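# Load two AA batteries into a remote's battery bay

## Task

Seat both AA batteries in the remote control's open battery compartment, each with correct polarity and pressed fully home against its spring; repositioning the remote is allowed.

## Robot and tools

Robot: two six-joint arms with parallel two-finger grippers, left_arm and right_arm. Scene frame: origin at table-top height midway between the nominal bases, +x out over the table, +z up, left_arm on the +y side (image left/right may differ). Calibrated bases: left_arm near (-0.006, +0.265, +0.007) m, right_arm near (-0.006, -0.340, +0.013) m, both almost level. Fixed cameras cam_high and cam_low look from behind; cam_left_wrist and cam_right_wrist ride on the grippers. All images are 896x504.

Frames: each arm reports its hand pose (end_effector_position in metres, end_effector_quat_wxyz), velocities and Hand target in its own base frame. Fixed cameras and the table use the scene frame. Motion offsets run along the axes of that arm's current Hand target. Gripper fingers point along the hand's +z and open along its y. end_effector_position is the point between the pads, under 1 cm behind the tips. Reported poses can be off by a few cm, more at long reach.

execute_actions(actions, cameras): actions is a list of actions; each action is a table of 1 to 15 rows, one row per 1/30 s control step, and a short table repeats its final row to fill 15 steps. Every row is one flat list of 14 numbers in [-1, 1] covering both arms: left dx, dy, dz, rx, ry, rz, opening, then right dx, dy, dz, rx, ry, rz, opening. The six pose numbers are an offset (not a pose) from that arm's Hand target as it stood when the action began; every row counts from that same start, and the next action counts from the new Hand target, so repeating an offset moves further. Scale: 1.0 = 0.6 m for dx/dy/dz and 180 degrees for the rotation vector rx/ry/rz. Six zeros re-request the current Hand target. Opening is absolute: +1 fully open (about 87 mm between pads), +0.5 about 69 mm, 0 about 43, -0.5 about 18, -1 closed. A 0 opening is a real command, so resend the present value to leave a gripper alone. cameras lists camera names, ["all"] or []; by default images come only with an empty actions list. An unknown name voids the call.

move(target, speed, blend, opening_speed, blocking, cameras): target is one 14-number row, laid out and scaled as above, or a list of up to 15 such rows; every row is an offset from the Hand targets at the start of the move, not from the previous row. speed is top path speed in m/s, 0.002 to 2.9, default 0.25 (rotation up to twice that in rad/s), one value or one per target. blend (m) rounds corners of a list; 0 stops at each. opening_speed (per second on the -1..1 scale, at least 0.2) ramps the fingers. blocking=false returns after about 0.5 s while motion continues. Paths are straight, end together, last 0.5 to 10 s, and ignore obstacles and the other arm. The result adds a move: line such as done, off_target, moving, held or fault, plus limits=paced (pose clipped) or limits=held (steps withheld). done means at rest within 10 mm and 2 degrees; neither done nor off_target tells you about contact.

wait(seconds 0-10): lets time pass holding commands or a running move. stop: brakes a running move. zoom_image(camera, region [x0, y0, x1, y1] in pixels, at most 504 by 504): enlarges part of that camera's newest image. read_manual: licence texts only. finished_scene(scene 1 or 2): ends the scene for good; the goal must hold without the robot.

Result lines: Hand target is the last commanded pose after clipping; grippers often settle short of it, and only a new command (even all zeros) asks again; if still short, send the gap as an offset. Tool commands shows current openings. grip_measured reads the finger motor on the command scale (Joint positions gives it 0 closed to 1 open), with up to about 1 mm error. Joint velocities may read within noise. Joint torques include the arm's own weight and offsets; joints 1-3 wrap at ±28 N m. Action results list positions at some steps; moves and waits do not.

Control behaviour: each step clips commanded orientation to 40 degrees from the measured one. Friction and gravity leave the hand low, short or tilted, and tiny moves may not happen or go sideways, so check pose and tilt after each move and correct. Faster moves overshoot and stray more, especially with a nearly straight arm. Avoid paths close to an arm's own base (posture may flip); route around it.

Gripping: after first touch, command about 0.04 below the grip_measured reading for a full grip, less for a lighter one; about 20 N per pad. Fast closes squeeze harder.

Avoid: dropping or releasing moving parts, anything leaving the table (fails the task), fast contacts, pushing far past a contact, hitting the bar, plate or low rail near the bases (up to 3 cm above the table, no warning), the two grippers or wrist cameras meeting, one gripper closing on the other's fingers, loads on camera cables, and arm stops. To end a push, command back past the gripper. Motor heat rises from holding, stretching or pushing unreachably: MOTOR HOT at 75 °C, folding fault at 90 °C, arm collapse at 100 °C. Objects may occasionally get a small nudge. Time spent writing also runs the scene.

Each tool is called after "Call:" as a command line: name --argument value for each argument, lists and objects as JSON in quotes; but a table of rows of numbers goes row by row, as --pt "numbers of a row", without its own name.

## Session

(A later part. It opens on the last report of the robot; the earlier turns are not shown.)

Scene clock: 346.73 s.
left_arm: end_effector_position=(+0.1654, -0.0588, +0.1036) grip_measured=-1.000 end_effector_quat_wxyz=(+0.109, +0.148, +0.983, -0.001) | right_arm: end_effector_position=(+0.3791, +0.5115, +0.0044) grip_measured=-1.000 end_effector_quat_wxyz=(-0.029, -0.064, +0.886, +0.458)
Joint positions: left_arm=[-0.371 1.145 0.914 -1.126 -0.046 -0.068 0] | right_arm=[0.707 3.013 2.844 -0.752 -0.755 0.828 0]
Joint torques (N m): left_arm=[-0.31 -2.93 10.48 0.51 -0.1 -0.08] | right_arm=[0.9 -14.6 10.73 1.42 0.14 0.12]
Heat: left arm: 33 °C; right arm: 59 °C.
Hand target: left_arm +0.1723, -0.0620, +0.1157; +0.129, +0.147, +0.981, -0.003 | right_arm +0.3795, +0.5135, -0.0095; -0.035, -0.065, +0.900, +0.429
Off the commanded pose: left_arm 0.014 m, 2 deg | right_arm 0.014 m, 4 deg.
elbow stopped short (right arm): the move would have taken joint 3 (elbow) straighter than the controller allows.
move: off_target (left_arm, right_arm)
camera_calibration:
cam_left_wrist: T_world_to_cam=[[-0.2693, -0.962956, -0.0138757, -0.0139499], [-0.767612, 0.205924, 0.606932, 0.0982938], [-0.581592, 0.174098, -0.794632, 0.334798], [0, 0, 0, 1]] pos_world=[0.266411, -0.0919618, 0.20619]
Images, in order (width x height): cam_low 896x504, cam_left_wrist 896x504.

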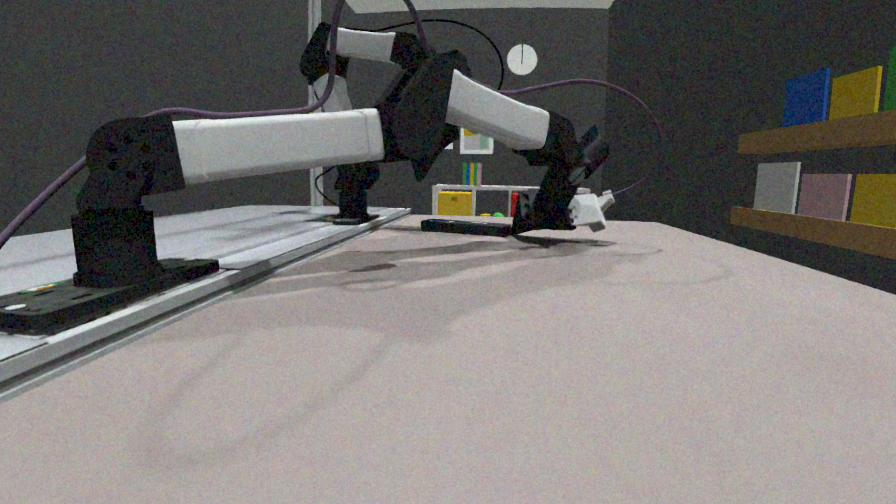

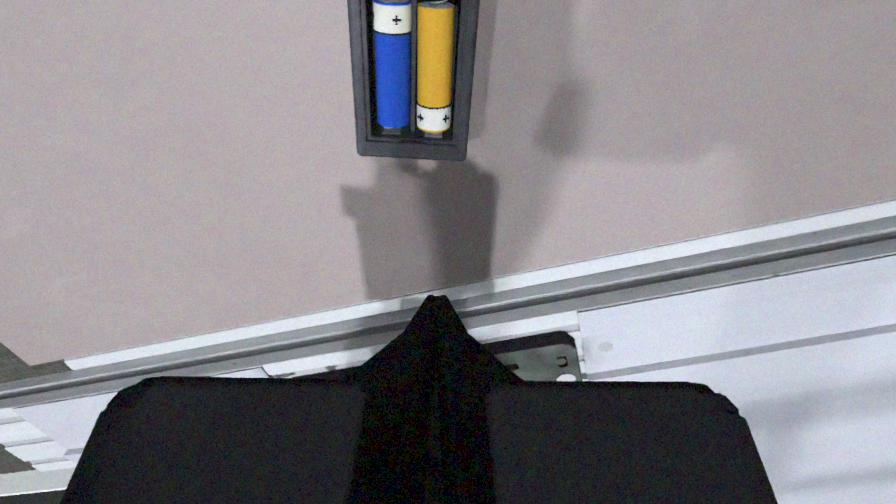

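Call:
move --pt "0 0 0 0 0 0 -1 -0.04 0.03 -0.02 0 0 0 -1" --pt "0 0 0 0 0 0 -1 -0.02 0.08 -0.12 0 0 0 -1" --pt "0 0 0 0 0 0 -1 0 -0.04 -0.3 0 0 0 -1" --speed 0.1 --cameras '["cam_low","cam_left_wrist","cam_high"]'

Call:
zoom_image --camera "cam_high" --region '[300, 320, 420, 440]'

Scene clock: 351.73 s.
left_arm: end_effector_position=(+0.1652, -0.0587, +0.1036) grip_measured=-1.000 end_effector_quat_wxyz=(+0.108, +0.148, +0.983, -0.001) | right_arm: end_effector_position=(+0.3973, +0.3576, +0.0485) grip_measured=-1.000 end_effector_quat_wxyz=(-0.067, -0.051, +0.910, +0.406)
Joint positions: left_arm=[-0.371 1.145 0.914 -1.127 -0.046 -0.068 0] | right_arm=[0.466 2.637 2.363 -1.026 -0.816 0.472 0]
Joint torques (N m): left_arm=[-0.28 -2.96 10.5 0.52 -0.11 -0.08] | right_arm=[-0.54 -21.59 6.82 1.21 -0.54 0.12]
Heat: left arm: 33 °C; right arm: 62 °C.
Hand target: left_arm +0.1722, -0.0620, +0.1157; +0.129, +0.147, +0.981, -0.003 | right_arm +0.4029, +0.3603, +0.0849; -0.035, -0.065, +0.900, +0.429
Off the commanded pose: left_arm 0.014 m, 2 deg | right_arm 0.037 m, 5 deg.
elbow stopped short (right arm): the move would have taken joint 3 (elbow) straighter than the controller allows.
move: off_target (left_arm, right_arm)
camera_calibration:
cam_left_wrist: T_world_to_cam=[[-0.269302, -0.962955, -0.0139575, -0.0139607], [-0.767201, 0.205751, 0.607511, 0.0980338], [-0.582134, 0.174312, -0.794189, 0.334733], [0, 0, 0, 1]] pos_world=[0.266311, -0.0919621, 0.20609]
Images, in order (width x height): cam_high 896x504, cam_low 896x504, cam_left_wrist 896x504.

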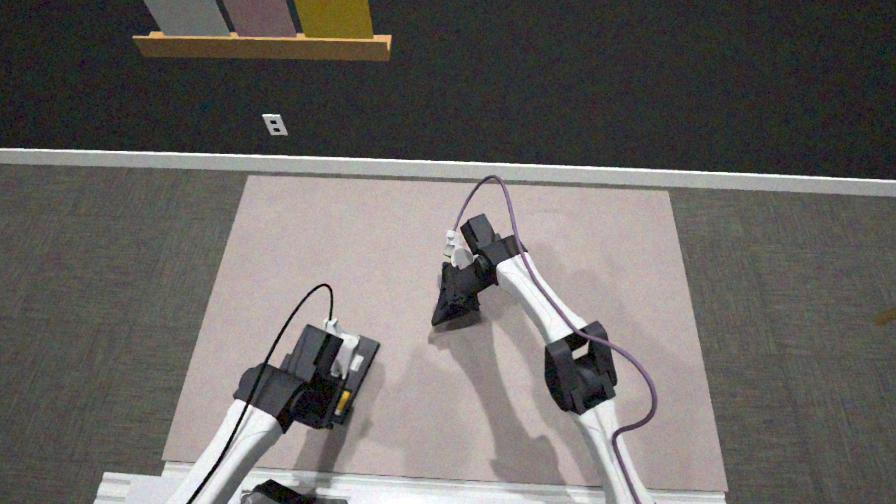

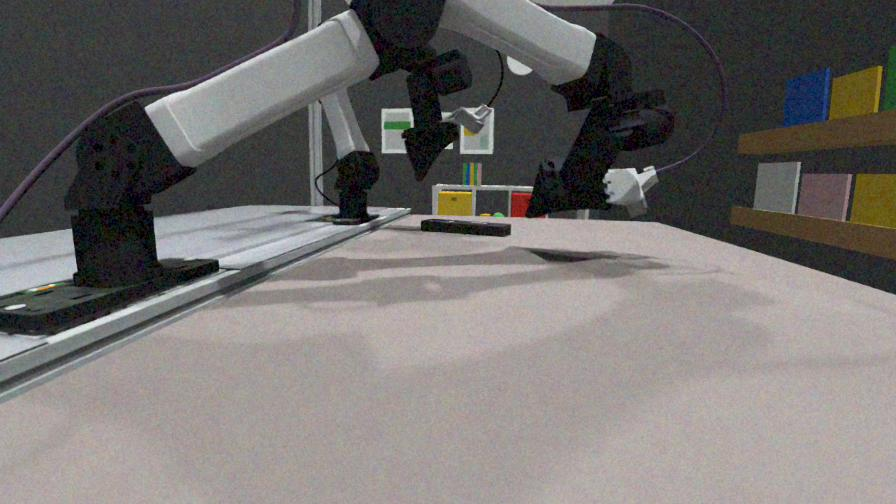

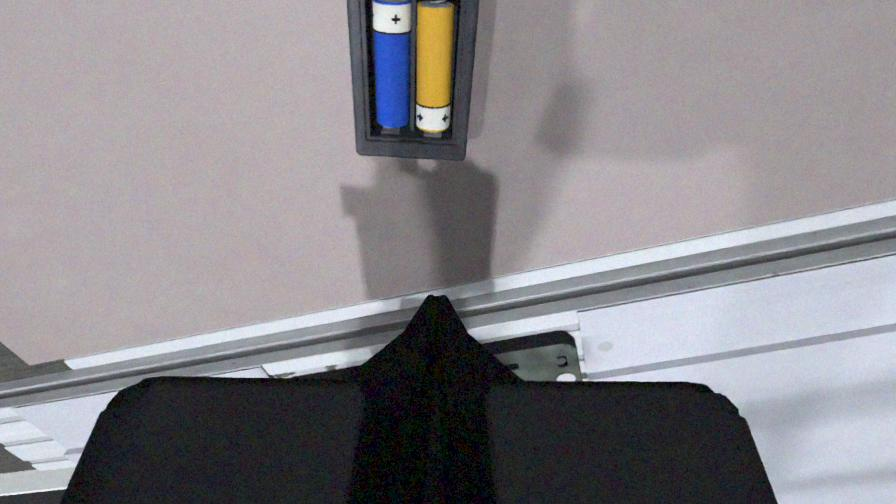

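Scaled by 4.200 from the camera's 896x504 image, which has a finer 1280x720 frame.

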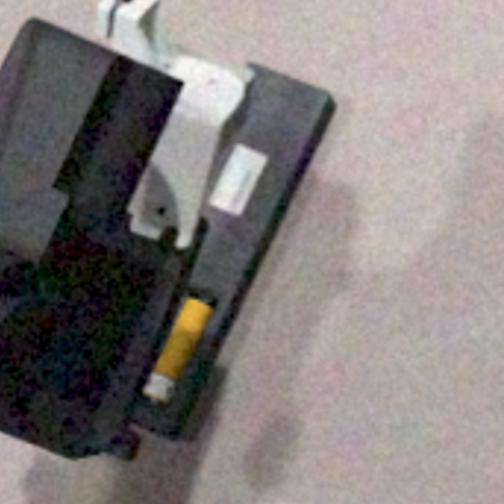

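Both batteries are seated, and both arms are clear of the remote.

Call:
finished_scene --scene 2

The scene is finished: the task was done.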